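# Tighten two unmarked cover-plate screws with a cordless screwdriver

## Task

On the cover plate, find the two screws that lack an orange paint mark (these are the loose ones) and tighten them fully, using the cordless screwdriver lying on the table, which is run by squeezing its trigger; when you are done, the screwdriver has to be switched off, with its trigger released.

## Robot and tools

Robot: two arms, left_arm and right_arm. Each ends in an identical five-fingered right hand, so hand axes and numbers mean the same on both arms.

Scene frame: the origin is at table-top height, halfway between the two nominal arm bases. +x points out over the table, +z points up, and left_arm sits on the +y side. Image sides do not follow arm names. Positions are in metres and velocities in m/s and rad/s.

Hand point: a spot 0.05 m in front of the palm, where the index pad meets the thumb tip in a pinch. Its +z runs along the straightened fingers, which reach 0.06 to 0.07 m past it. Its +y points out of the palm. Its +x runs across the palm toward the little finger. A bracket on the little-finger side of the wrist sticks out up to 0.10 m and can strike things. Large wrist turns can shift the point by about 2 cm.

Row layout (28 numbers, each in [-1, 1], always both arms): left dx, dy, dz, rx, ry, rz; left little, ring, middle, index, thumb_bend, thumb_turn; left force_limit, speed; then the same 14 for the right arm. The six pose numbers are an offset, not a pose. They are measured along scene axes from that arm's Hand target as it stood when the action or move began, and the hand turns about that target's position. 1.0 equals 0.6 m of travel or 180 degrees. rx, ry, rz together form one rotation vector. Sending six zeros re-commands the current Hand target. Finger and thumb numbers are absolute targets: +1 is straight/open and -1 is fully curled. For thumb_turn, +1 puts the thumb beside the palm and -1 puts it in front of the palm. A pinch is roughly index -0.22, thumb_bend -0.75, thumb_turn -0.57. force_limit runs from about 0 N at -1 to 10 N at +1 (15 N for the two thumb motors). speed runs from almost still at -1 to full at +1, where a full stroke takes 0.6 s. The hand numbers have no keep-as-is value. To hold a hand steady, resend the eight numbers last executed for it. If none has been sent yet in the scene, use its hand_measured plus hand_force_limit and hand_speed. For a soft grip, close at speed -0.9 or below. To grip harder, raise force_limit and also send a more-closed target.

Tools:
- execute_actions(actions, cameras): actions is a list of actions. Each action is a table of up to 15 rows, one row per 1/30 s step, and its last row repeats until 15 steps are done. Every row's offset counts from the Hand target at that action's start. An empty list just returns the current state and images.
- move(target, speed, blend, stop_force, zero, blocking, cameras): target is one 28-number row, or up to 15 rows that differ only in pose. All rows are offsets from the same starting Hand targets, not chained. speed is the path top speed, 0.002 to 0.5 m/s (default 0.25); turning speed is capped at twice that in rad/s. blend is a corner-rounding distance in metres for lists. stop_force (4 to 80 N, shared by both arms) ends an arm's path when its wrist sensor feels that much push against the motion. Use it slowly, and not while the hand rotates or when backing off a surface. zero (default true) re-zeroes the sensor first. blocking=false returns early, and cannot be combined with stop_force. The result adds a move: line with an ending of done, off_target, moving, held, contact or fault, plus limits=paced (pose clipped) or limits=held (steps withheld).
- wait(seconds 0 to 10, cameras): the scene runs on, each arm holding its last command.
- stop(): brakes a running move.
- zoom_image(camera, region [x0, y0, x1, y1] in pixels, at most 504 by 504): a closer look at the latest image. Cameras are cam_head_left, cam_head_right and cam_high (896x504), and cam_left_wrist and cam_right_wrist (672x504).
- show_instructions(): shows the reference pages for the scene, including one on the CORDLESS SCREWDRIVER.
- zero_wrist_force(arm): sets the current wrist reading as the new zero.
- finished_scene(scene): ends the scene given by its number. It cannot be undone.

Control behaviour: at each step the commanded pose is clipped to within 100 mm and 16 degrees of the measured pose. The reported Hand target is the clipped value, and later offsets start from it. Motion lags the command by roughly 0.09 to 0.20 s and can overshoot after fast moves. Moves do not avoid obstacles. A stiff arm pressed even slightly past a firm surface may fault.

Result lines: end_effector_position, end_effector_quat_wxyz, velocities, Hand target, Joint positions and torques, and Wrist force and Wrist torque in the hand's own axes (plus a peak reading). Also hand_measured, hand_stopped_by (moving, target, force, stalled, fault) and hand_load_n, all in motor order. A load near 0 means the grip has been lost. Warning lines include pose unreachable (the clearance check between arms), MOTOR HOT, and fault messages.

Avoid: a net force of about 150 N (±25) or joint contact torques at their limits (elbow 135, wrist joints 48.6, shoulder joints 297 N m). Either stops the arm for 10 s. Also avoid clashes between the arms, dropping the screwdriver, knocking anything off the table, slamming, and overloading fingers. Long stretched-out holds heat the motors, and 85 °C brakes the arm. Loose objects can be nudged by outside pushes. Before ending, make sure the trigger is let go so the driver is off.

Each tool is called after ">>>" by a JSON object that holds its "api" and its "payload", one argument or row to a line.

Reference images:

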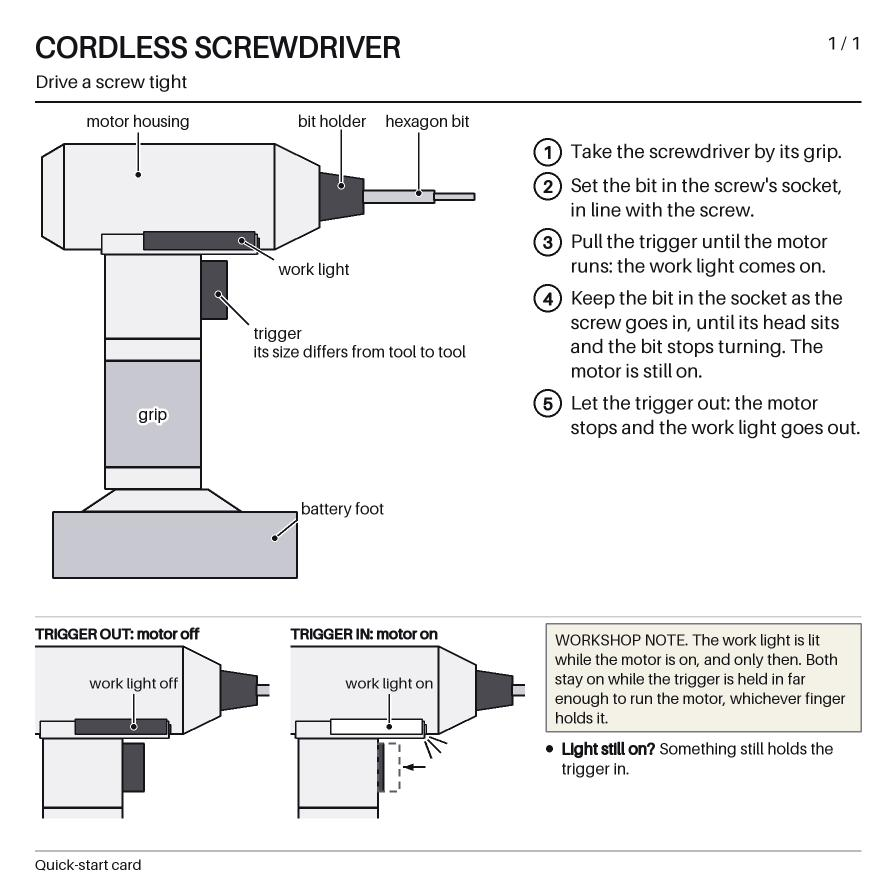

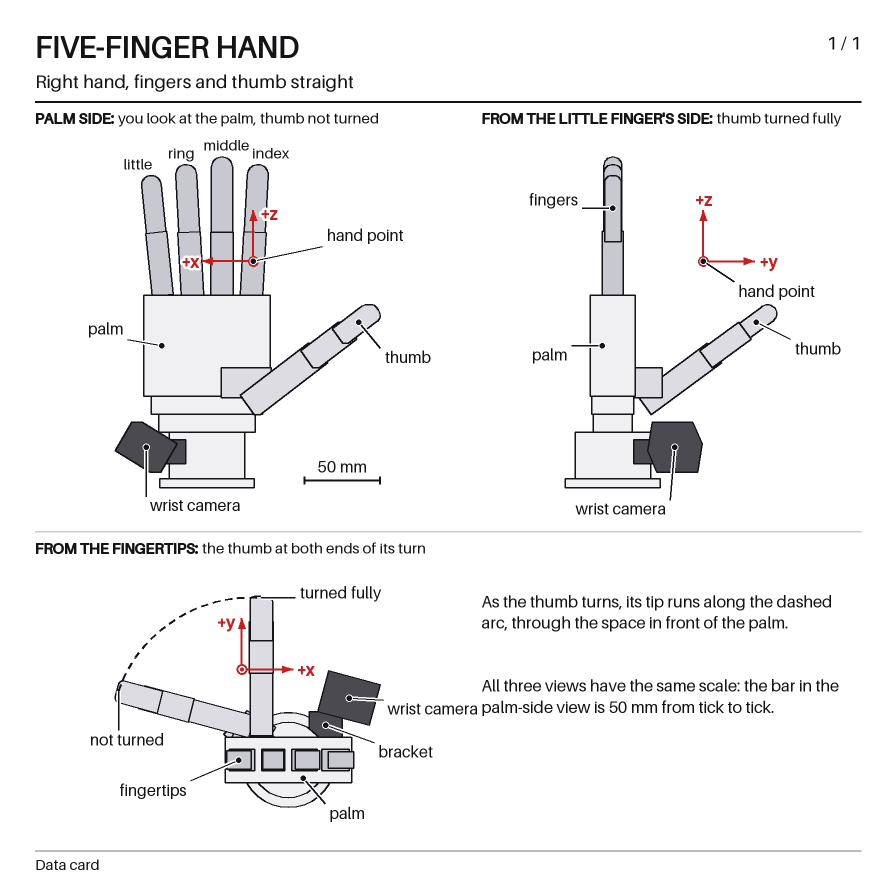

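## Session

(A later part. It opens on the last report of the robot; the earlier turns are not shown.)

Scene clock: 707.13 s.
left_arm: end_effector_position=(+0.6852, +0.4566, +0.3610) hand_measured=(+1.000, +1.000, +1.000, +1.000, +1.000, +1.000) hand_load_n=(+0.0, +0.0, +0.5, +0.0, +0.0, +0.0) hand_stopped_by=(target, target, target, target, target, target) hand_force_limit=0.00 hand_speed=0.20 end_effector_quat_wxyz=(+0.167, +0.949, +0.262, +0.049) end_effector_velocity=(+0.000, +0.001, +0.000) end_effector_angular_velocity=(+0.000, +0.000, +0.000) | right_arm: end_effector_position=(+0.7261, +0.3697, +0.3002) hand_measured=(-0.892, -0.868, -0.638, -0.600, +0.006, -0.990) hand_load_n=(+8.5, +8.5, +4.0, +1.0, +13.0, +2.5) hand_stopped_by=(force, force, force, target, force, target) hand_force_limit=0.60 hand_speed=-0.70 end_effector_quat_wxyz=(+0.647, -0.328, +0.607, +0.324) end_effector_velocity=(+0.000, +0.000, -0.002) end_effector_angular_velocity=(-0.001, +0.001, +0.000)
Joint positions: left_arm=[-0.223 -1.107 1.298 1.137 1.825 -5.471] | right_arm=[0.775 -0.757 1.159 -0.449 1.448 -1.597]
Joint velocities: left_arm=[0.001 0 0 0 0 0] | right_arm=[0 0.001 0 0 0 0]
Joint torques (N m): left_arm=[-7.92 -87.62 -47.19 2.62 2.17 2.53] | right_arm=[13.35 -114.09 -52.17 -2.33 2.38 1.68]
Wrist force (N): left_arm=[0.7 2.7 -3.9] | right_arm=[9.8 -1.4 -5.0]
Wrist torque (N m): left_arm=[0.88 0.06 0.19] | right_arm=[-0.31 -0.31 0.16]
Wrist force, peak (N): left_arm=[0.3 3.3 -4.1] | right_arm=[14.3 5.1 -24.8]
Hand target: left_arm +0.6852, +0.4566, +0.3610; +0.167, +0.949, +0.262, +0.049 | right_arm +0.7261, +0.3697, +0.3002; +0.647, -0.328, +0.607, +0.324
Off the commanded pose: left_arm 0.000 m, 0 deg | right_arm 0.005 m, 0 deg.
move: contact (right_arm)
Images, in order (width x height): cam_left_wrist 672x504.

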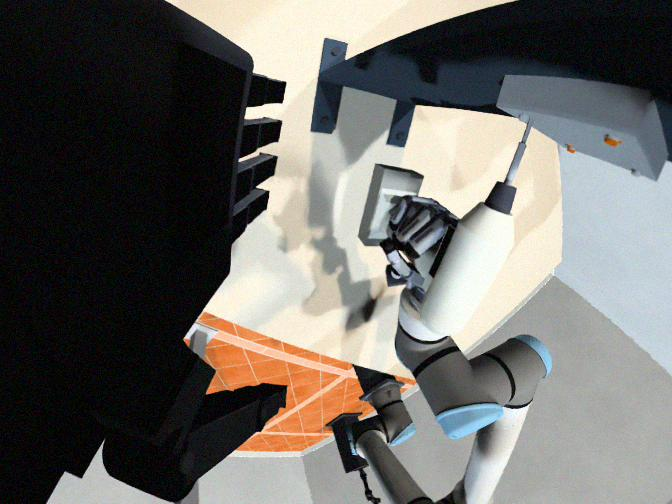

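>>> {"api": "move", "payload": {
  "target": [
    [0,0,0,0,0,0,1,1,1,1,1,1,0,0.2,-0.01068,-0.00798,0,0,0,0,-0.98,-0.98,-0.93,-0.60,-0.97,-0.99,0.6,-0.7],
    [0,0,0,0,0,0,1,1,1,1,1,1,0,0.2,-0.02267,-0.0028,0,0,0,0,-0.98,-0.98,-0.93,-0.60,-0.97,-0.99,0.6,-0.7]
  ],
  "speed": 0.05,
  "cameras": []
}}

>>> {"api": "move", "payload": {
  "target": [0,0,0,0,0,0,1,1,1,1,1,1,0,0.2,0.0187,0.01396,0,0,0,0,-0.98,-0.98,-0.93,-0.60,-0.97,-0.99,0.6,-0.7],
  "speed": 0.02,
  "stop_force": 6,
  "cameras": ["cam_left_wrist"]
}}

>>> {"api": "zoom_image", "payload": {
  "camera": "cam_left_wrist",
  "region": [505, 95, 541, 131]
}}

Scene clock: 708.70 s.
left_arm: end_effector_position=(+0.6852, +0.4566, +0.3610) hand_measured=(+1.000, +1.000, +1.000, +1.000, +1.000, +1.000) hand_load_n=(+0.0, +0.0, +0.0, +0.0, +0.0, +0.0) hand_stopped_by=(target, target, target, target, target, target) hand_force_limit=0.00 hand_speed=0.20 end_effector_quat_wxyz=(+0.167, +0.949, +0.262, +0.049) end_effector_velocity=(+0.000, +0.000, +0.000) end_effector_angular_velocity=(+0.000, +0.000, +0.000) | right_arm: end_effector_position=(+0.7122, +0.3681, +0.3001) hand_measured=(-0.892, -0.868, -0.638, -0.600, +0.006, -0.990) hand_load_n=(+8.5, +9.0, +4.0, +1.0, +13.0, +2.5) hand_stopped_by=(force, force, force, target, force, target) hand_force_limit=0.60 hand_speed=-0.70 end_effector_quat_wxyz=(+0.647, -0.328, +0.607, +0.324) end_effector_velocity=(+0.002, -0.001, +0.001) end_effector_angular_velocity=(+0.001, -0.001, -0.001)
Joint positions: left_arm=[-0.223 -1.107 1.298 1.137 1.825 -5.471] | right_arm=[0.785 -0.772 1.185 -0.461 1.457 -1.597]
Joint velocities: left_arm=[0 0 0 0 0 0] | right_arm=[-0.002 0 0 -0.001 -0.001 0]
Joint torques (N m): left_arm=[-10.18 -86.61 -45.76 3.39 1.62 2.44] | right_arm=[-13.41 -116.51 -49.05 -5.97 -1.08 -2.03]
Wrist force (N): left_arm=[0.3 2.4 -3.9] | right_arm=[9.0 -2.5 -3.4]
Wrist torque (N m): left_arm=[0.83 0.11 0.15] | right_arm=[-0.37 -0.28 0.12]
Wrist force, peak (N): left_arm=[0.4 2.9 -4.2] | right_arm=[9.8 -1.8 -5.0]
Hand target: left_arm +0.6852, +0.4566, +0.3610; +0.167, +0.949, +0.262, +0.049 | right_arm +0.7125, +0.3680, +0.3001; +0.647, -0.328, +0.607, +0.324
Off the commanded pose: left_arm 0.000 m, 0 deg | right_arm 0.000 m, 0 deg.
move: done
No camera images: "cameras" was empty.

Scene clock: 710.43 s.
left_arm: end_effector_position=(+0.6852, +0.4566, +0.3610) hand_measured=(+1.000, +1.000, +1.000, +1.000, +1.000, +1.000) hand_load_n=(+0.0, +0.0, +0.0, +0.0, +0.0, +0.0) hand_stopped_by=(target, target, target, target, target, target) hand_force_limit=0.00 hand_speed=0.20 end_effector_quat_wxyz=(+0.167, +0.949, +0.262, +0.049) end_effector_velocity=(+0.000, +0.000, +0.000) end_effector_angular_velocity=(+0.001, +0.000, +0.000) | right_arm: end_effector_position=(+0.7188, +0.3728, +0.3002) hand_measured=(-0.892, -0.868, -0.638, -0.600, +0.006, -0.990) hand_load_n=(+8.5, +9.0, +4.0, +1.0, +13.0, +2.5) hand_stopped_by=(force, force, force, target, force, target) hand_force_limit=0.60 hand_speed=-0.70 end_effector_quat_wxyz=(+0.647, -0.328, +0.607, +0.324) end_effector_velocity=(+0.000, +0.000, +0.000) end_effector_angular_velocity=(+0.000, +0.000, -0.001)
Joint positions: left_arm=[-0.223 -1.107 1.298 1.137 1.825 -5.471] | right_arm=[0.783 -0.759 1.163 -0.451 1.455 -1.597]
Joint velocities: left_arm=[0 0 0 0 -0.001 0] | right_arm=[0 0 0 0 0.001 0]
Joint torques (N m): left_arm=[-9.91 -85.22 -45.95 4.42 1.54 2.44] | right_arm=[13.6 -113.74 -51.45 -5.99 2.16 -1.63]
Wrist force (N): left_arm=[0.2 2.6 -3.7] | right_arm=[9.1 -2.3 -3.9]
Wrist torque (N m): left_arm=[0.84 0.11 0.17] | right_arm=[-0.34 -0.30 0.13]
Wrist force, peak (N): left_arm=[0.4 3.1 -4.1] | right_arm=[11.2 3.0 -18.2]
Hand target: left_arm +0.6852, +0.4566, +0.3610; +0.167, +0.949, +0.262, +0.049 | right_arm +0.7188, +0.3728, +0.3002; +0.647, -0.328, +0.607, +0.324
Off the commanded pose: left_arm 0.000 m, 0 deg | right_arm 0.006 m, 0 deg.
move: contact (right_arm)
Images, in order (width x height): cam_left_wrist 672x504.

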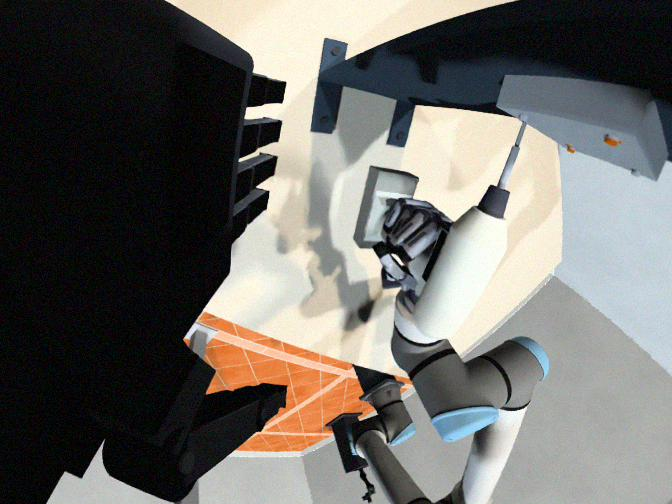

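Scaled by 14.000 from the camera's 672x504 image, which has a finer 960x720 frame.

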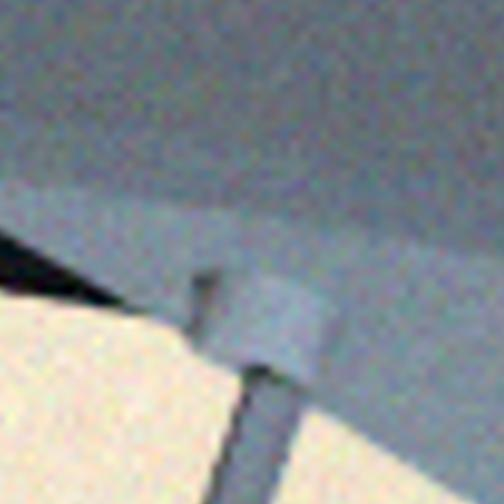

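>>> {"api": "move", "payload": {
  "target": [
    [0,0,0,0,0,0,1,1,1,1,1,1,0,0.2,-0.002,-0.0015,0,0,0,0,-0.98,-0.98,-0.93,-0.60,-0.97,-0.99,0.6,-0.7],
    [0,0,0,0,0,0,1,1,1,1,1,1,0,0.2,-0.00367,0.00117,0.00067,0,0,0,-0.98,-0.98,-0.93,-0.60,-0.97,-0.99,0.6,-0.7]
  ],
  "speed": 0.03,
  "cameras": ["cam_left_wrist"]
}}

>>> {"api": "zoom_image", "payload": {
  "camera": "cam_left_wrist",
  "region": [505, 95, 541, 131]
}}

>>> {"api": "move", "payload": {
  "target": [
    [0,0,0.1333,0.0952,0.0572,0,1,1,1,1,1,1,0,0.2,0,0,0,0,0,0,-0.98,-0.98,-0.93,-0.60,-0.97,-0.99,0.6,-0.7],
    [0.0392,-0.0953,0.11,0.0952,0.0572,0,1,1,1,1,1,1,0,0.2,0,0,0,0,0,0,-0.98,-0.98,-0.93,-0.60,-0.97,-0.99,0.6,-0.7]
  ],
  "speed": 0.15,
  "cameras": ["cam_left_wrist","cam_high"]
}}

>>> {"api": "zoom_image", "payload": {
  "camera": "cam_left_wrist",
  "region": [438, 60, 474, 96]
}}

Scene clock: 711.80 s.
left_arm: end_effector_position=(+0.6852, +0.4566, +0.3610) hand_measured=(+1.000, +1.000, +1.000, +1.000, +1.000, +1.000) hand_load_n=(+0.0, +0.0, +0.0, +0.0, +0.0, +0.0) hand_stopped_by=(target, target, target, target, target, target) hand_force_limit=0.00 hand_speed=0.20 end_effector_quat_wxyz=(+0.167, +0.949, +0.262, +0.049) end_effector_velocity=(+0.000, +0.001, +0.000) end_effector_angular_velocity=(+0.000, +0.001, +0.000) | right_arm: end_effector_position=(+0.7165, +0.3736, +0.3006) hand_measured=(-0.892, -0.868, -0.638, -0.600, +0.006, -0.990) hand_load_n=(+8.5, +9.0, +4.0, +1.0, +13.0, +2.5) hand_stopped_by=(force, force, force, target, force, target) hand_force_limit=0.60 hand_speed=-0.70 end_effector_quat_wxyz=(+0.647, -0.328, +0.607, +0.324) end_effector_velocity=(+0.000, +0.000, +0.001) end_effector_angular_velocity=(+0.001, +0.000, +0.000)
Joint positions: left_arm=[-0.223 -1.107 1.298 1.137 1.825 -5.471] | right_arm=[0.785 -0.761 1.164 -0.451 1.457 -1.598]
Joint velocities: left_arm=[0.001 0 0 0.001 0 0] | right_arm=[0 -0.001 0 0 0 0.001]
Joint torques (N m): left_arm=[-9.3 -83.84 -42.56 5.95 2.15 2.05] | right_arm=[1.88 -111.33 -46.38 -2.54 1.08 -1.95]
Wrist force (N): left_arm=[0.5 2.7 -3.7] | right_arm=[9.0 -2.5 -3.4]
Wrist torque (N m): left_arm=[0.86 0.07 0.18] | right_arm=[-0.38 -0.29 0.13]
Wrist force, peak (N): left_arm=[0.6 2.9 -4.3] | right_arm=[9.5 -2.6 -3.8]
Hand target: left_arm +0.6852, +0.4566, +0.3610; +0.167, +0.949, +0.262, +0.049 | right_arm +0.7166, +0.3735, +0.3006; +0.647, -0.328, +0.607, +0.324
Off the commanded pose: left_arm 0.000 m, 0 deg | right_arm 0.000 m, 0 deg.
move: done
Images, in order (width x height): cam_left_wrist 672x504.

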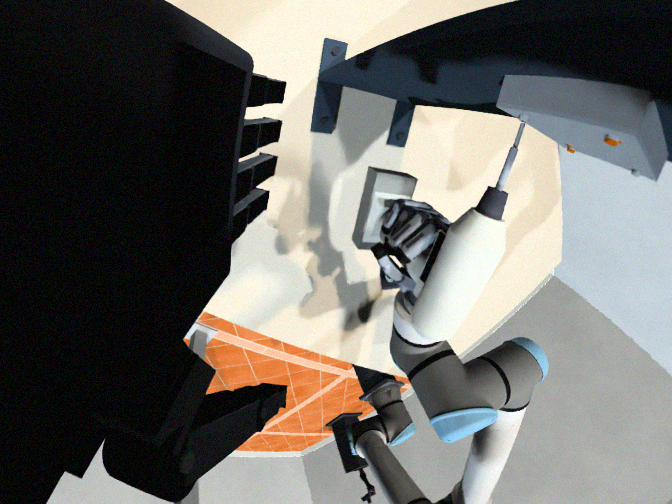

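Scaled by 14.000 from the camera's 672x504 image, which has a finer 960x720 frame.

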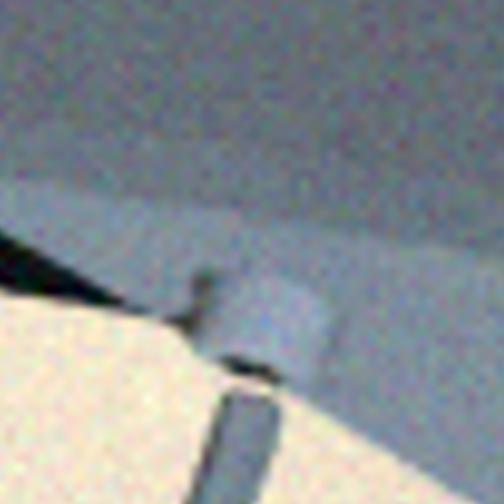

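Scene clock: 713.80 s.
left_arm: end_effector_position=(+0.7088, +0.3994, +0.4270) hand_measured=(+1.000, +1.000, +1.000, +1.000, +1.000, +1.000) hand_load_n=(+0.0, +0.0, +0.0, +0.0, +0.0, +0.0) hand_stopped_by=(target, target, target, target, target, target) hand_force_limit=0.00 hand_speed=0.20 end_effector_quat_wxyz=(+0.000, +0.964, +0.266, +0.003) end_effector_velocity=(-0.002, +0.001, +0.001) end_effector_angular_velocity=(+0.000, +0.001, -0.003) | right_arm: end_effector_position=(+0.7166, +0.3735, +0.3006) hand_measured=(-0.892, -0.868, -0.638, -0.600, +0.006, -0.990) hand_load_n=(+8.5, +9.0, +4.0, +1.5, +13.0, +2.5) hand_stopped_by=(force, force, force, target, force, target) hand_force_limit=0.60 hand_speed=-0.70 end_effector_quat_wxyz=(+0.647, -0.328, +0.607, +0.324) end_effector_velocity=(+0.000, +0.000, +0.003) end_effector_angular_velocity=(+0.003, -0.003, +0.000)
Joint positions: left_arm=[-0.369 -0.977 0.967 1.577 1.567 -5.585] | right_arm=[0.785 -0.761 1.164 -0.451 1.457 -1.598]
Joint velocities: left_arm=[0.001 -0.004 0.004 0 0 0.004] | right_arm=[0 -0.002 0 -0.002 0 0]
Joint torques (N m): left_arm=[6.31 -94.2 -24.39 4.25 -1.71 4.48] | right_arm=[-14.23 -108.19 -42.59 -6.68 -0.64 -1.57]
Wrist force (N): left_arm=[0.1 1.4 -4.3] | right_arm=[8.6 -2.3 -3.5]
Wrist torque (N m): left_arm=[0.67 0.14 0.13] | right_arm=[-0.34 -0.23 0.11]
Wrist force, peak (N): left_arm=[0.4 0.8 -5.3] | right_arm=[9.2 -2.4 -3.7]
Hand target: left_arm +0.7088, +0.3994, +0.4270; +0.000, +0.964, +0.266, +0.003 | right_arm +0.7166, +0.3735, +0.3006; +0.647, -0.328, +0.607, +0.324
Off the commanded pose: left_arm 0.000 m, 0 deg | right_arm 0.000 m, 0 deg.
move: done
Images, in order (width x height): cam_high 896x504, cam_left_wrist 672x504.

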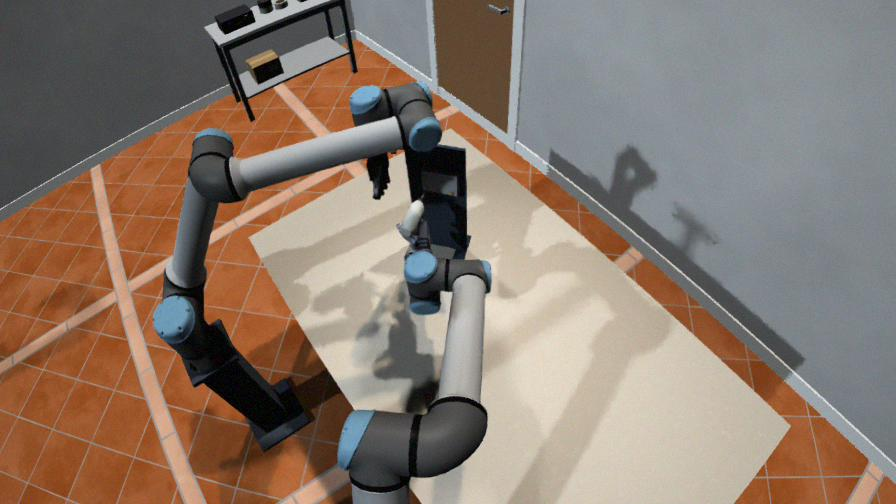

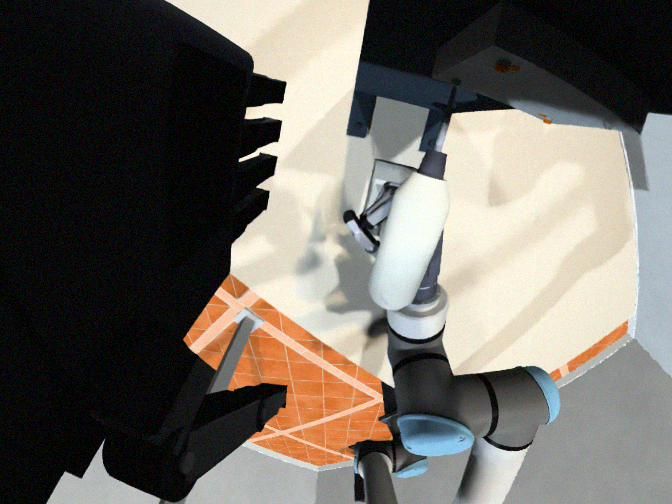

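Scaled by 14.000 from the camera's 672x504 image, which has a finer 960x720 frame.

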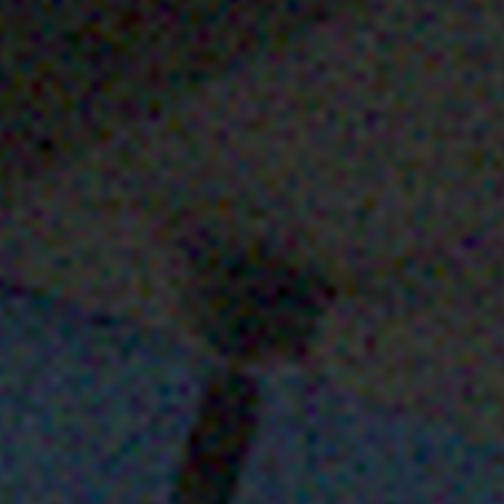

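>>> {"api": "move", "payload": {
  "target": [
    [-0.0392,0.0953,0.0233,-0.0952,-0.0572,0,1,1,1,1,1,1,0,0.2,0.0004,-0.0005,-0.0008,0,0,0,-0.98,-0.98,-0.93,-0.60,-0.97,-0.99,0.6,-0.7],
    [-0.0392,0.0953,-0.11,-0.0952,-0.0572,0,1,1,1,1,1,1,0,0.2,0.0004,-0.0005,-0.0008,0,0,0,-0.98,-0.98,-0.93,-0.60,-0.97,-0.99,0.6,-0.7]
  ],
  "speed": 0.15,
  "cameras": ["cam_left_wrist"]
}}

>>> {"api": "zoom_image", "payload": {
  "camera": "cam_left_wrist",
  "region": [511, 106, 535, 130]
}}

>>> {"api": "move", "payload": {
  "target": [0,0,0,0,0,0,1,1,1,1,1,1,0,0.2,0.01,0.00747,0,0,0,0,-0.98,-0.98,-0.93,-0.60,-0.97,-0.99,0.6,-0.7],
  "speed": 0.006,
  "stop_force": 8,
  "cameras": ["cam_left_wrist"]
}}

>>> {"api": "zoom_image", "payload": {
  "camera": "cam_left_wrist",
  "region": [511, 106, 535, 130]
}}

Scene clock: 716.33 s.
left_arm: end_effector_position=(+0.6852, +0.4566, +0.3609) hand_measured=(+1.000, +1.000, +1.000, +1.000, +1.000, +1.000) hand_load_n=(+0.0, +0.0, +0.0, +0.0, +0.0, +0.0) hand_stopped_by=(target, target, target, target, target, target) hand_force_limit=0.00 hand_speed=0.20 end_effector_quat_wxyz=(+0.167, +0.949, +0.262, +0.049) end_effector_velocity=(+0.000, +0.000, +0.000) end_effector_angular_velocity=(+0.000, -0.001, +0.000) | right_arm: end_effector_position=(+0.7169, +0.3732, +0.3001) hand_measured=(-0.892, -0.868, -0.638, -0.600, +0.006, -0.990) hand_load_n=(+8.0, +9.0, +4.0, +1.0, +13.0, +2.5) hand_stopped_by=(force, force, force, target, force, target) hand_force_limit=0.60 hand_speed=-0.70 end_effector_quat_wxyz=(+0.647, -0.328, +0.607, +0.324) end_effector_velocity=(+0.000, +0.000, +0.001) end_effector_angular_velocity=(+0.001, -0.001, +0.000)
Joint positions: left_arm=[-0.223 -1.107 1.298 1.137 1.825 -5.471] | right_arm=[0.785 -0.761 1.165 -0.452 1.457 -1.598]
Joint velocities: left_arm=[0.001 0 0 -0.001 0 0] | right_arm=[0 -0.001 0 -0.001 0 0]
Joint torques (N m): left_arm=[-14.47 -86.94 -45.04 4.62 1.94 -2.32] | right_arm=[-12.68 -109.56 -43.18 -5.77 -0.94 0.4]
Wrist force (N): left_arm=[0.4 2.8 -3.9] | right_arm=[9.0 -2.5 -3.4]
Wrist torque (N m): left_arm=[0.90 0.09 0.18] | right_arm=[-0.39 -0.28 0.12]
Wrist force, peak (N): left_arm=[0.7 2.8 -6.0] | right_arm=[9.3 -2.4 -3.5]
Hand target: left_arm +0.6852, +0.4566, +0.3611; +0.167, +0.949, +0.262, +0.049 | right_arm +0.7168, +0.3732, +0.3001; +0.647, -0.328, +0.607, +0.324
Off the commanded pose: left_arm 0.000 m, 0 deg | right_arm 0.000 m, 0 deg.
move: done
Images, in order (width x height): cam_left_wrist 672x504.

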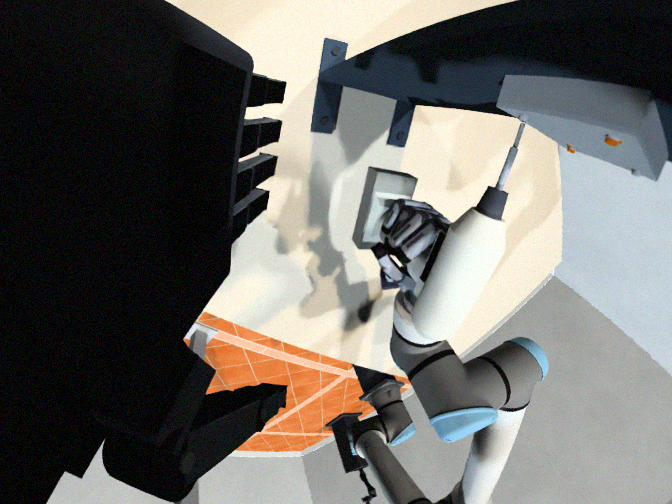

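Scaled by 21.000 from the camera's 672x504 image, which has a finer 960x720 frame.

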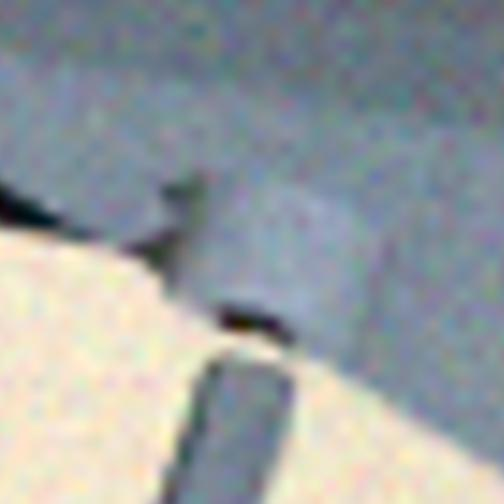

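Scene clock: 717.63 s.
left_arm: end_effector_position=(+0.6852, +0.4566, +0.3611) hand_measured=(+1.000, +1.000, +1.000, +1.000, +1.000, +1.000) hand_load_n=(+0.0, +0.0, +0.0, +0.0, +0.0, +0.0) hand_stopped_by=(target, target, target, target, target, target) hand_force_limit=0.00 hand_speed=0.20 end_effector_quat_wxyz=(+0.167, +0.949, +0.262, +0.049) end_effector_velocity=(+0.000, +0.001, +0.000) end_effector_angular_velocity=(+0.000, -0.001, +0.000) | right_arm: end_effector_position=(+0.7183, +0.3742, +0.3000) hand_measured=(-0.892, -0.868, -0.638, -0.600, +0.006, -0.990) hand_load_n=(+8.0, +8.5, +4.0, +1.5, +13.0, +2.5) hand_stopped_by=(force, force, force, target, force, target) hand_force_limit=0.60 hand_speed=-0.70 end_effector_quat_wxyz=(+0.647, -0.328, +0.607, +0.324) end_effector_velocity=(+0.000, +0.000, +0.001) end_effector_angular_velocity=(+0.000, +0.000, +0.000)
Joint positions: left_arm=[-0.223 -1.107 1.298 1.137 1.825 -5.471] | right_arm=[0.784 -0.758 1.16 -0.45 1.456 -1.598]
Joint velocities: left_arm=[0.001 0 0 0 0 0] | right_arm=[0 -0.001 0 0.001 0 0]
Joint torques (N m): left_arm=[-14.03 -89.12 -49.96 0.09 1.96 -0.42] | right_arm=[0.37 -130.45 -44.85 -7.67 2.64 0.43]
Wrist force (N): left_arm=[0.6 2.5 -4.1] | right_arm=[10.8 -0.5 -7.3]
Wrist torque (N m): left_arm=[0.85 0.07 0.18] | right_arm=[-0.21 -0.13 0.22]
Wrist force, peak (N): left_arm=[0.3 3.1 -4.2] | right_arm=[12.6 1.3 -15.4]
Hand target: left_arm +0.6852, +0.4566, +0.3611; +0.167, +0.949, +0.262, +0.049 | right_arm +0.7182, +0.3743, +0.3000; +0.647, -0.328, +0.607, +0.324
Off the commanded pose: left_arm 0.000 m, 0 deg | right_arm 0.006 m, 0 deg.
move: contact (right_arm)
Images, in order (width x height): cam_left_wrist 672x504.

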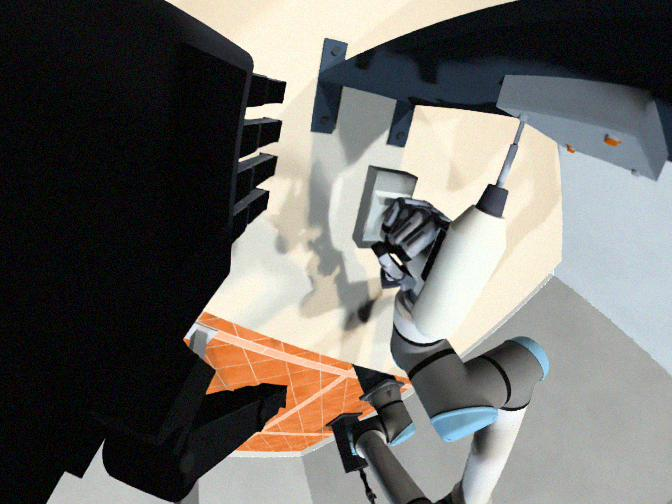

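Scaled by 21.000 from the camera's 672x504 image, which has a finer 960x720 frame.

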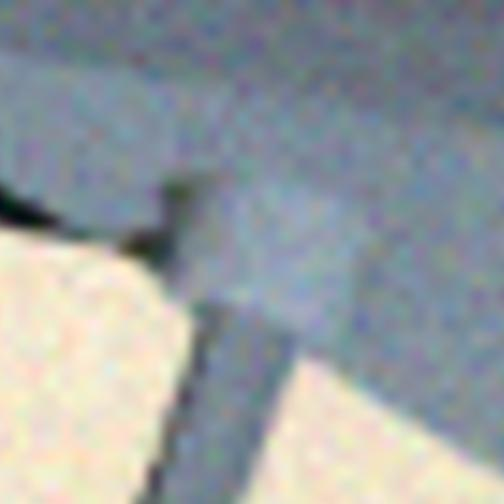

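>>> {"api": "move", "payload": {
  "target": [0,0,0,0,0,0,1,1,1,1,1,1,0,0.2,0.0005,0.00037,0,0,0,0,-0.98,-0.98,-0.93,-0.70,-0.97,-0.99,0.6,-0.7],
  "speed": 0.01,
  "cameras": ["cam_left_wrist"]
}}

>>> {"api": "zoom_image", "payload": {
  "camera": "cam_left_wrist",
  "region": [511, 106, 535, 130]
}}

Scene clock: 718.47 s.
left_arm: end_effector_position=(+0.6852, +0.4566, +0.3611) hand_measured=(+1.000, +1.000, +1.000, +1.000, +1.000, +1.000) hand_load_n=(+0.0, +0.0, +0.0, +0.0, +0.0, +0.0) hand_stopped_by=(target, target, target, target, target, target) hand_force_limit=0.00 hand_speed=0.20 end_effector_quat_wxyz=(+0.167, +0.949, +0.262, +0.049) end_effector_velocity=(+0.000, +0.000, +0.000) end_effector_angular_velocity=(+0.000, +0.000, +0.000) | right_arm: end_effector_position=(+0.7185, +0.3745, +0.3001) hand_measured=(-0.892, -0.868, -0.638, -0.700, +0.006, -0.990) hand_load_n=(+7.5, +8.0, +4.0, +1.0, +13.0, +2.5) hand_stopped_by=(force, force, force, target, force, target) hand_force_limit=0.60 hand_speed=-0.70 end_effector_quat_wxyz=(+0.647, -0.328, +0.607, +0.324) end_effector_velocity=(+0.000, +0.000, -0.002) end_effector_angular_velocity=(-0.001, +0.001, +0.000)
Joint positions: left_arm=[-0.223 -1.107 1.298 1.137 1.825 -5.471] | right_arm=[0.784 -0.757 1.159 -0.449 1.456 -1.598]
Joint velocities: left_arm=[0 0 0 0 0 0] | right_arm=[0 0.001 0 0 0 0]
Joint torques (N m): left_arm=[-12.43 -84.24 -47.2 0.62 2.07 0.59] | right_arm=[-9.05 -108.7 -51.57 -2.54 -0.06 0.36]
Wrist force (N): left_arm=[0.2 2.7 -3.7] | right_arm=[7.9 -1.2 -5.9]
Wrist torque (N m): left_arm=[0.86 0.11 0.17] | right_arm=[-0.26 -0.20 -0.82]
Wrist force, peak (N): left_arm=[0.4 2.9 -4.1] | right_arm=[11.7 2.2 -14.4]
Hand target: left_arm +0.6852, +0.4566, +0.3611; +0.167, +0.949, +0.262, +0.049 | right_arm +0.7185, +0.3745, +0.3000; +0.647, -0.328, +0.607, +0.324
Off the commanded pose: left_arm 0.000 m, 0 deg | right_arm 0.000 m, 0 deg.
move: done
Images, in order (width x height): cam_left_wrist 672x504.

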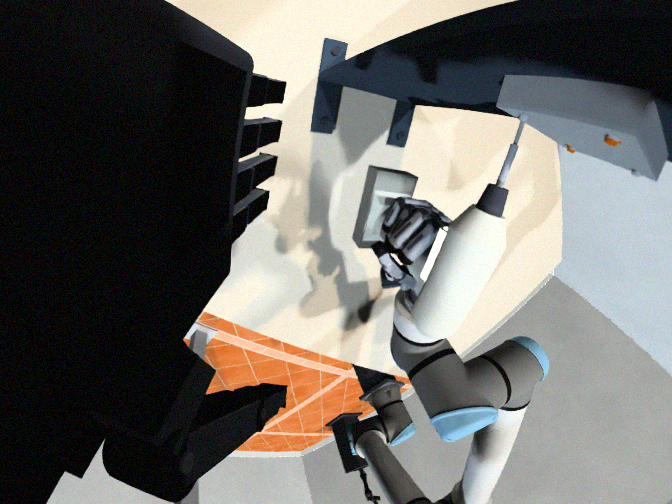

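Scaled by 21.000 from the camera's 672x504 image, which has a finer 960x720 frame.

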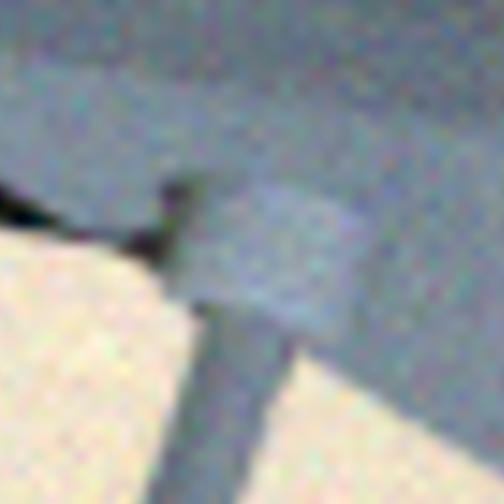

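>>> {"api": "move", "payload": {
  "target": [0,0,0,0,0,0,1,1,1,1,1,1,0,0.2,0.002,0.0015,0,0,0,0,-0.98,-0.98,-0.93,-0.70,-0.97,-0.99,0.6,-0.7],
  "speed": 0.004,
  "stop_force": 10,
  "cameras": ["cam_left_wrist"]
}}

>>> {"api": "zoom_image", "payload": {
  "camera": "cam_left_wrist",
  "region": [511, 106, 535, 130]
}}

Scene clock: 720.17 s.
left_arm: end_effector_position=(+0.6852, +0.4566, +0.3611) hand_measured=(+1.000, +1.000, +1.000, +1.000, +1.000, +1.000) hand_load_n=(+0.0, +0.0, +0.0, +0.0, -0.5, +0.0) hand_stopped_by=(target, target, target, target, target, target) hand_force_limit=0.00 hand_speed=0.20 end_effector_quat_wxyz=(+0.167, +0.949, +0.262, +0.049) end_effector_velocity=(+0.000, +0.000, +0.000) end_effector_angular_velocity=(+0.000, +0.000, +0.001) | right_arm: end_effector_position=(+0.7188, +0.3747, +0.2999) hand_measured=(-0.892, -0.868, -0.638, -0.700, +0.006, -0.990) hand_load_n=(+7.0, +7.5, +3.5, +1.5, +13.5, +2.0) hand_stopped_by=(force, force, force, target, force, target) hand_force_limit=0.60 hand_speed=-0.70 end_effector_quat_wxyz=(+0.647, -0.328, +0.607, +0.324) end_effector_velocity=(+0.000, +0.000, +0.001) end_effector_angular_velocity=(+0.001, -0.001, +0.000)
Joint positions: left_arm=[-0.223 -1.107 1.298 1.137 1.825 -5.471] | right_arm=[0.784 -0.757 1.158 -0.449 1.456 -1.598]
Joint velocities: left_arm=[0 0 0 0 0 -0.001] | right_arm=[0 -0.001 0 0 0 0]
Joint torques (N m): left_arm=[-12.35 -86.76 -48.86 2.36 1.92 2.6] | right_arm=[-10.41 -126.91 -45.14 -7.62 2.68 0.82]
Wrist force (N): left_arm=[0.7 2.8 -3.9] | right_arm=[9.0 1.6 -14.0]
Wrist torque (N m): left_arm=[0.90 0.04 0.20] | right_arm=[0.00 -0.21 -0.75]
Wrist force, peak (N): left_arm=[0.4 2.9 -4.4] | right_arm=[10.0 2.6 -18.9]
Hand target: left_arm +0.6852, +0.4566, +0.3611; +0.167, +0.949, +0.262, +0.049 | right_arm +0.7188, +0.3747, +0.2999; +0.647, -0.328, +0.607, +0.324
Off the commanded pose: left_arm 0.000 m, 0 deg | right_arm 0.001 m, 0 deg.
move: contact (right_arm)
Images, in order (width x height): cam_left_wrist 672x504.

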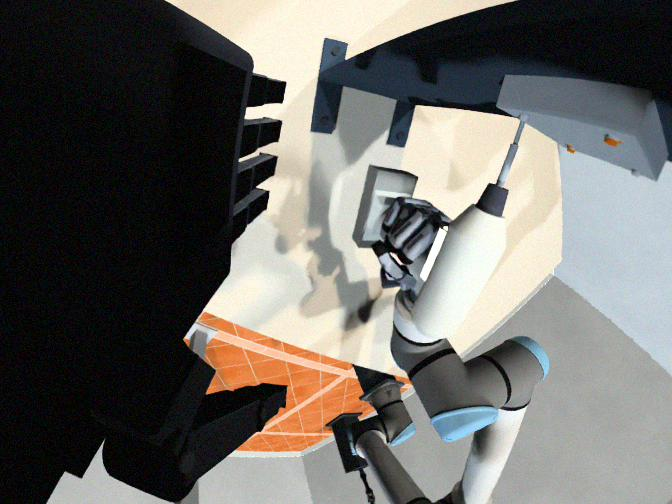

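Scaled by 21.000 from the camera's 672x504 image, which has a finer 960x720 frame.

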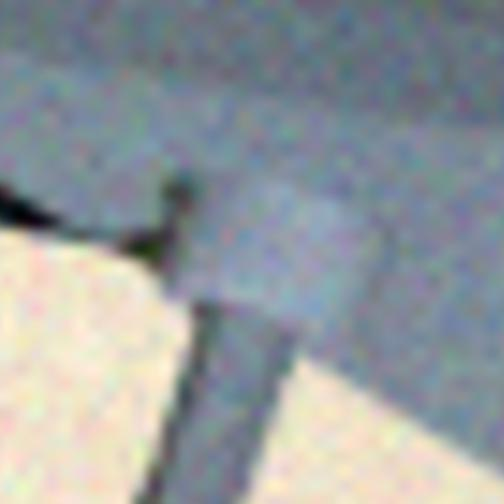

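>>> {"api": "move", "payload": {
  "target": [0,0,0,0,0,0,1,1,1,1,1,1,0,0.2,0,0,0,0,0,0,-0.98,-0.98,-0.93,-0.60,-0.97,-0.99,0.6,-0.7],
  "speed": 0.03,
  "cameras": []
}}

>>> {"api": "move", "payload": {
  "target": [0,0,0,0,0,0,1,1,1,1,1,1,0,0.2,0.003,0.00225,0,0,0,0,-0.98,-0.98,-0.93,-0.60,-0.97,-0.99,0.6,-0.7],
  "speed": 0.004,
  "stop_force": 12,
  "cameras": ["cam_left_wrist"]
}}

Scene clock: 721.67 s.
left_arm: end_effector_position=(+0.6852, +0.4566, +0.3611) hand_measured=(+1.000, +1.000, +1.000, +1.000, +1.000, +1.000) hand_load_n=(+0.0, +0.0, +0.0, +0.0, +0.0, +0.0) hand_stopped_by=(target, target, target, target, target, target) hand_force_limit=0.00 hand_speed=0.20 end_effector_quat_wxyz=(+0.167, +0.949, +0.262, +0.049) end_effector_velocity=(+0.000, +0.001, +0.000) end_effector_angular_velocity=(+0.001, -0.001, +0.000) | right_arm: end_effector_position=(+0.7188, +0.3747, +0.2999) hand_measured=(-0.892, -0.868, -0.638, -0.600, +0.006, -0.990) hand_load_n=(+8.0, +8.5, +4.0, +1.0, +13.0, +2.5) hand_stopped_by=(force, force, force, target, force, target) hand_force_limit=0.60 hand_speed=-0.70 end_effector_quat_wxyz=(+0.647, -0.328, +0.607, +0.324) end_effector_velocity=(+0.000, +0.000, +0.001) end_effector_angular_velocity=(+0.001, -0.001, +0.000)
Joint positions: left_arm=[-0.223 -1.107 1.298 1.137 1.825 -5.471] | right_arm=[0.784 -0.757 1.158 -0.449 1.456 -1.598]
Joint velocities: left_arm=[0.001 0 0 0 -0.001 0.001] | right_arm=[0 0 0 -0.001 0 0]
Joint torques (N m): left_arm=[-10.95 -85.34 -48.07 3.07 2.11 2.58] | right_arm=[-1.82 -125.97 -48.54 -6.14 1.94 0.72]
Wrist force (N): left_arm=[0.3 2.6 -4.1] | right_arm=[7.8 -2.0 -2.9]
Wrist torque (N m): left_arm=[0.87 0.11 0.16] | right_arm=[-0.46 -0.33 0.03]
Wrist force, peak (N): left_arm=[0.5 3.1 -4.0] | right_arm=[8.9 1.8 -14.4]
Hand target: left_arm +0.6852, +0.4566, +0.3611; +0.167, +0.949, +0.262, +0.049 | right_arm +0.7188, +0.3747, +0.2999; +0.647, -0.328, +0.607, +0.324
Off the commanded pose: left_arm 0.000 m, 0 deg | right_arm 0.000 m, 0 deg.
move: done
No camera images: "cameras" was empty.

Scene clock: 722.97 s.
left_arm: end_effector_position=(+0.6852, +0.4566, +0.3611) hand_measured=(+1.000, +1.000, +1.000, +1.000, +1.000, +1.000) hand_load_n=(+0.0, +0.0, +0.0, +0.0, +0.0, +0.0) hand_stopped_by=(target, target, target, target, target, target) hand_force_limit=0.00 hand_speed=0.20 end_effector_quat_wxyz=(+0.167, +0.949, +0.262, +0.049) end_effector_velocity=(+0.000, +0.000, +0.000) end_effector_angular_velocity=(+0.000, +0.000, +0.000) | right_arm: end_effector_position=(+0.7197, +0.3754, +0.2999) hand_measured=(-0.892, -0.868, -0.638, -0.600, +0.006, -0.990) hand_load_n=(+8.5, +8.0, +3.5, +1.0, +13.5, +2.0) hand_stopped_by=(force, force, force, target, force, target) hand_force_limit=0.60 hand_speed=-0.70 end_effector_quat_wxyz=(+0.647, -0.328, +0.607, +0.324) end_effector_velocity=(+0.000, +0.000, +0.001) end_effector_angular_velocity=(+0.001, -0.001, +0.000)
Joint positions: left_arm=[-0.223 -1.107 1.298 1.137 1.825 -5.471] | right_arm=[0.784 -0.755 1.154 -0.447 1.456 -1.598]
Joint velocities: left_arm=[-0.001 0 0 -0.001 0 -0.001] | right_arm=[0 -0.001 0 0 0 0]
Joint torques (N m): left_arm=[-10.31 -85.94 -47.26 3.76 1.57 2.48] | right_arm=[-2.69 -130.22 -45.72 -7.97 2.69 1.21]
Wrist force (N): left_arm=[0.3 2.9 -4.1] | right_arm=[10.5 0.2 -12.1]
Wrist torque (N m): left_arm=[0.92 0.12 0.17] | right_arm=[-0.05 -0.30 0.14]
Wrist force, peak (N): left_arm=[0.3 2.8 -4.4] | right_arm=[12.0 1.9 -18.2]
Hand target: left_arm +0.6852, +0.4566, +0.3611; +0.167, +0.949, +0.262, +0.049 | right_arm +0.7196, +0.3755, +0.2999; +0.647, -0.328, +0.607, +0.324
Off the commanded pose: left_arm 0.000 m, 0 deg | right_arm 0.001 m, 0 deg.
move: contact (right_arm)
Images, in order (width x height): cam_left_wrist 672x504.

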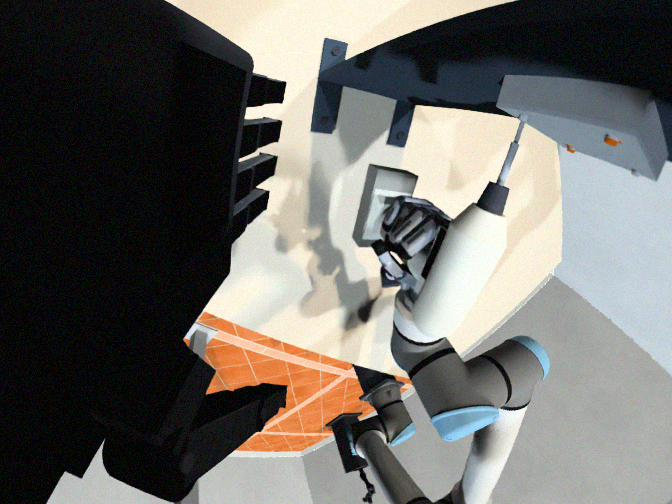

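>>> {"api": "move", "payload": {
  "target": [0,0,0,0,0,0,1,1,1,1,1,1,0,0.2,0,0,0,0,0,0,-0.98,-0.98,-0.93,-0.70,-0.97,-0.99,0.6,-0.7],
  "speed": 0.03,
  "cameras": ["cam_left_wrist"]
}}

>>> {"api": "wait", "payload": {
  "seconds": 2,
  "cameras": ["cam_left_wrist"]
}}

>>> {"api": "zoom_image", "payload": {
  "camera": "cam_left_wrist",
  "region": [511, 106, 535, 130]
}}

>>> {"api": "zoom_image", "payload": {
  "camera": "cam_left_wrist",
  "region": [380, 190, 480, 290]
}}

Scene clock: 723.83 s.
left_arm: end_effector_position=(+0.6852, +0.4566, +0.3611) hand_measured=(+1.000, +1.000, +1.000, +1.000, +1.000, +1.000) hand_load_n=(+0.0, +0.0, +0.0, +0.0, +0.0, +0.0) hand_stopped_by=(target, target, target, target, target, target) hand_force_limit=0.00 hand_speed=0.20 end_effector_quat_wxyz=(+0.167, +0.949, +0.262, +0.049) end_effector_velocity=(+0.000, -0.001, +0.001) end_effector_angular_velocity=(-0.001, -0.001, +0.000) | right_arm: end_effector_position=(+0.7197, +0.3754, +0.2999) hand_measured=(-0.892, -0.868, -0.638, -0.700, +0.006, -0.990) hand_load_n=(+7.0, +7.5, +3.0, +1.5, +14.0, +1.5) hand_stopped_by=(force, force, force, target, force, target) hand_force_limit=0.60 hand_speed=-0.70 end_effector_quat_wxyz=(+0.647, -0.328, +0.607, +0.324) end_effector_velocity=(+0.000, +0.000, +0.000) end_effector_angular_velocity=(+0.000, +0.000, +0.000)
Joint positions: left_arm=[-0.223 -1.107 1.298 1.137 1.825 -5.471] | right_arm=[0.784 -0.755 1.154 -0.447 1.456 -1.598]
Joint velocities: left_arm=[-0.001 -0.001 0 0 0 -0.001] | right_arm=[0 0 0 -0.001 0 0]
Joint torques (N m): left_arm=[-11.29 -83.35 -45.93 4.38 2.14 2.86] | right_arm=[5.37 -125.47 -51.57 -7.5 2.55 1]
Wrist force (N): left_arm=[0.3 2.6 -3.7] | right_arm=[12.9 4.3 -23.2]
Wrist torque (N m): left_arm=[0.85 0.11 0.16] | right_arm=[0.38 -0.24 -0.65]
Wrist force, peak (N): left_arm=[0.3 3.1 -4.2] | right_arm=[12.9 4.3 -23.2]
Hand target: left_arm +0.6852, +0.4566, +0.3611; +0.167, +0.949, +0.262, +0.049 | right_arm +0.7196, +0.3755, +0.2999; +0.647, -0.328, +0.607, +0.324
Off the commanded pose: left_arm 0.000 m, 0 deg | right_arm 0.000 m, 0 deg.
move: done
Images, in order (width x height): cam_left_wrist 672x504.

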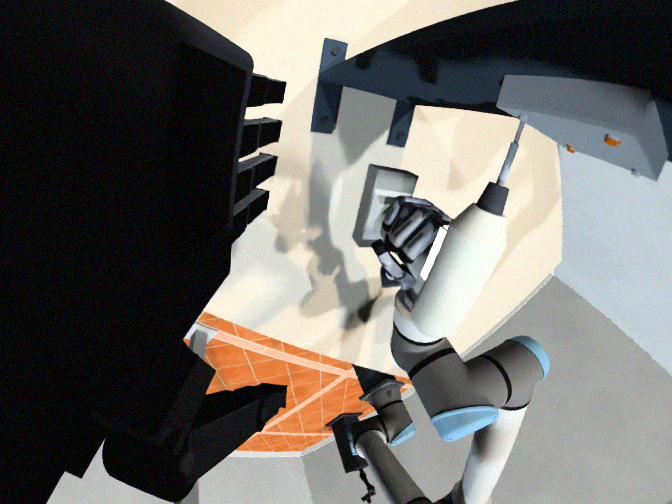

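Scene clock: 725.83 s.
left_arm: end_effector_position=(+0.6852, +0.4566, +0.3611) hand_measured=(+1.000, +1.000, +1.000, +1.000, +1.000, +1.000) hand_load_n=(+0.0, +0.0, +0.0, +0.0, +0.0, +0.0) hand_stopped_by=(target, target, target, target, target, target) hand_force_limit=0.00 hand_speed=0.20 end_effector_quat_wxyz=(+0.167, +0.949, +0.262, +0.049) end_effector_velocity=(+0.000, +0.000, +0.001) end_effector_angular_velocity=(+0.000, +0.000, +0.001) | right_arm: end_effector_position=(+0.7196, +0.3755, +0.2999) hand_measured=(-0.892, -0.868, -0.638, -0.700, +0.006, -0.990) hand_load_n=(+7.0, +7.0, +3.0, +1.0, +14.5, +1.0) hand_stopped_by=(force, force, force, target, force, target) hand_force_limit=0.60 hand_speed=-0.70 end_effector_quat_wxyz=(+0.647, -0.328, +0.607, +0.324) end_effector_velocity=(+0.000, +0.000, +0.002) end_effector_angular_velocity=(+0.002, -0.002, +0.000)
Joint positions: left_arm=[-0.223 -1.107 1.298 1.137 1.825 -5.471] | right_arm=[0.784 -0.755 1.154 -0.447 1.456 -1.598]
Joint velocities: left_arm=[0 -0.001 0 0.001 0 -0.001] | right_arm=[0 -0.002 0 -0.001 0 0]
Joint torques (N m): left_arm=[-10.63 -87.6 -44.72 5.36 2.6 2.21] | right_arm=[-13.39 -118.12 -61.98 -9.08 3.83 1.13]
Wrist force (N): left_arm=[0.5 3.0 -3.8] | right_arm=[14.3 7.0 -29.1]
Wrist torque (N m): left_arm=[0.91 0.07 0.19] | right_arm=[0.59 -0.27 -0.61]
Wrist force, peak (N): left_arm=[0.4 2.8 -4.5] | right_arm=[16.5 8.7 -35.4]
Hand target: left_arm +0.6852, +0.4566, +0.3611; +0.167, +0.949, +0.262, +0.049 | right_arm +0.7196, +0.3755, +0.2999; +0.647, -0.328, +0.607, +0.324
Off the commanded pose: left_arm 0.000 m, 0 deg | right_arm 0.000 m, 0 deg.
wait: 2.00 s; at rest by 0.17 s
Images, in order (width x height): cam_left_wrist 672x504.

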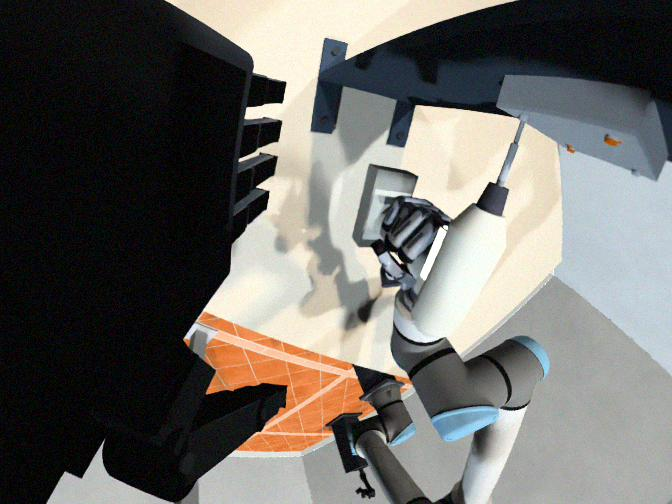

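Scaled by 21.000 from the camera's 672x504 image, which has a finer 960x720 frame.

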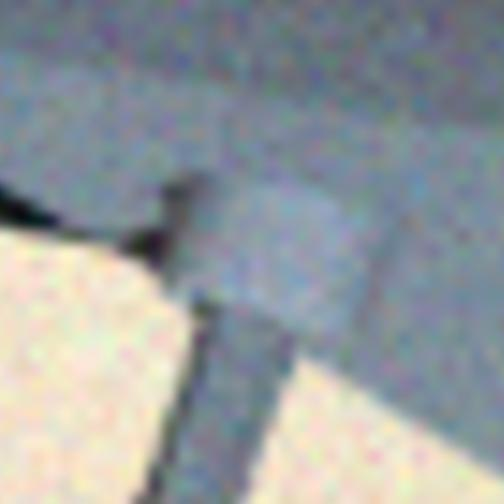

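Scaled by 5.040 from the camera's 672x504 image, which has a finer 960x720 frame.

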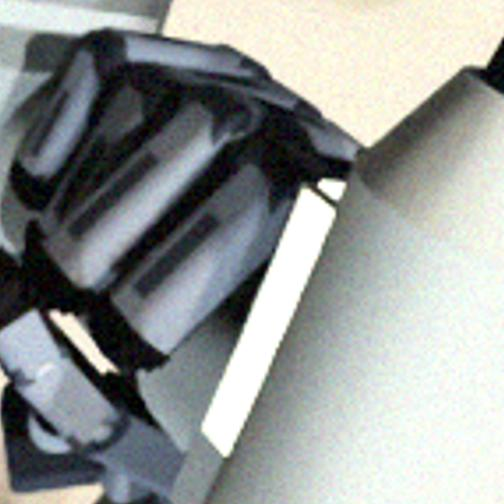

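>>> {"api": "wait", "payload": {
  "seconds": 1.5,
  "cameras": []
}}

>>> {"api": "move", "payload": {
  "target": [0,0,0,0,0,0,1,1,1,1,1,1,0,0.2,0,0,0,0,0,0,-0.98,-0.98,-0.93,-0.60,-0.97,-0.99,0.6,-0.7],
  "speed": 0.03,
  "cameras": []
}}

Scene clock: 727.57 s.
left_arm: end_effector_position=(+0.6852, +0.4566, +0.3611) hand_measured=(+1.000, +1.000, +1.000, +1.000, +1.000, +1.000) hand_load_n=(+0.0, +0.0, +0.0, +0.0, +0.0, +0.0) hand_stopped_by=(target, target, target, target, target, target) hand_force_limit=0.00 hand_speed=0.20 end_effector_quat_wxyz=(+0.167, +0.949, +0.262, +0.049) end_effector_velocity=(+0.000, +0.000, +0.000) end_effector_angular_velocity=(+0.000, +0.000, +0.001) | right_arm: end_effector_position=(+0.7196, +0.3755, +0.2999) hand_measured=(-0.892, -0.868, -0.638, -0.700, +0.006, -0.990) hand_load_n=(+6.5, +7.0, +3.0, +1.0, +15.0, +1.0) hand_stopped_by=(force, force, force, target, force, target) hand_force_limit=0.60 hand_speed=-0.70 end_effector_quat_wxyz=(+0.647, -0.328, +0.607, +0.324) end_effector_velocity=(+0.000, +0.000, +0.000) end_effector_angular_velocity=(+0.000, -0.001, +0.000)
Joint positions: left_arm=[-0.223 -1.107 1.298 1.137 1.825 -5.471] | right_arm=[0.784 -0.755 1.154 -0.447 1.456 -1.598]
Joint velocities: left_arm=[0 0 0 0 -0.001 -0.001] | right_arm=[0 0 0 -0.001 0 0]
Joint torques (N m): left_arm=[-9.06 -86.87 -44.59 6.35 1.84 2.7] | right_arm=[-25.72 -119.39 -55.56 -9.71 4.24 1.02]
Wrist force (N): left_arm=[0.3 2.6 -3.8] | right_arm=[15.3 7.6 -32.3]
Wrist torque (N m): left_arm=[0.85 0.10 0.17] | right_arm=[0.71 -0.31 -0.56]
Wrist force, peak (N): left_arm=[0.6 2.8 -4.3] | right_arm=[15.5 8.2 -32.8]
Hand target: left_arm +0.6852, +0.4566, +0.3611; +0.167, +0.949, +0.262, +0.049 | right_arm +0.7196, +0.3755, +0.2999; +0.647, -0.328, +0.607, +0.324
Off the commanded pose: left_arm 0.000 m, 0 deg | right_arm 0.000 m, 0 deg.
wait: 1.50 s; at rest from the start
No camera images: "cameras" was empty.

Scene clock: 728.27 s.
left_arm: end_effector_position=(+0.6852, +0.4566, +0.3611) hand_measured=(+1.000, +1.000, +1.000, +1.000, +1.000, +1.000) hand_load_n=(-0.5, +0.0, +0.0, +0.0, +0.0, +0.0) hand_stopped_by=(target, target, target, target, target, target) hand_force_limit=0.00 hand_speed=0.20 end_effector_quat_wxyz=(+0.167, +0.949, +0.262, +0.049) end_effector_velocity=(+0.000, +0.001, -0.001) end_effector_angular_velocity=(+0.001, +0.000, +0.001) | right_arm: end_effector_position=(+0.7197, +0.3754, +0.2999) hand_measured=(-0.892, -0.868, -0.638, -0.600, +0.006, -0.990) hand_load_n=(+8.0, +8.0, +3.5, +1.0, +13.5, +2.0) hand_stopped_by=(force, force, force, target, force, target) hand_force_limit=0.60 hand_speed=-0.70 end_effector_quat_wxyz=(+0.647, -0.328, +0.607, +0.324) end_effector_velocity=(+0.000, +0.000, +0.002) end_effector_angular_velocity=(+0.001, -0.001, +0.000)
Joint positions: left_arm=[-0.223 -1.107 1.298 1.137 1.825 -5.471] | right_arm=[0.784 -0.755 1.154 -0.447 1.456 -1.598]
Joint velocities: left_arm=[0.001 0.001 0 0 -0.001 0] | right_arm=[0 -0.002 0 0.001 0 0]
Joint torques (N m): left_arm=[-6.57 -87.14 -44.29 6.22 2.15 2.87] | right_arm=[-8.96 -118.77 -52.4 -3.52 1.43 1.04]
Wrist force (N): left_arm=[0.5 2.4 -4.1] | right_arm=[10.9 1.1 -12.6]
Wrist torque (N m): left_arm=[0.85 0.08 0.17] | right_arm=[-0.03 -0.37 0.16]
Wrist force, peak (N): left_arm=[0.3 3.1 -4.1] | right_arm=[14.7 7.5 -31.8]
Hand target: left_arm +0.6852, +0.4566, +0.3611; +0.167, +0.949, +0.262, +0.049 | right_arm +0.7196, +0.3755, +0.2999; +0.647, -0.328, +0.607, +0.324
Off the commanded pose: left_arm 0.000 m, 0 deg | right_arm 0.000 m, 0 deg.
move: done
No camera images: "cameras" was empty.


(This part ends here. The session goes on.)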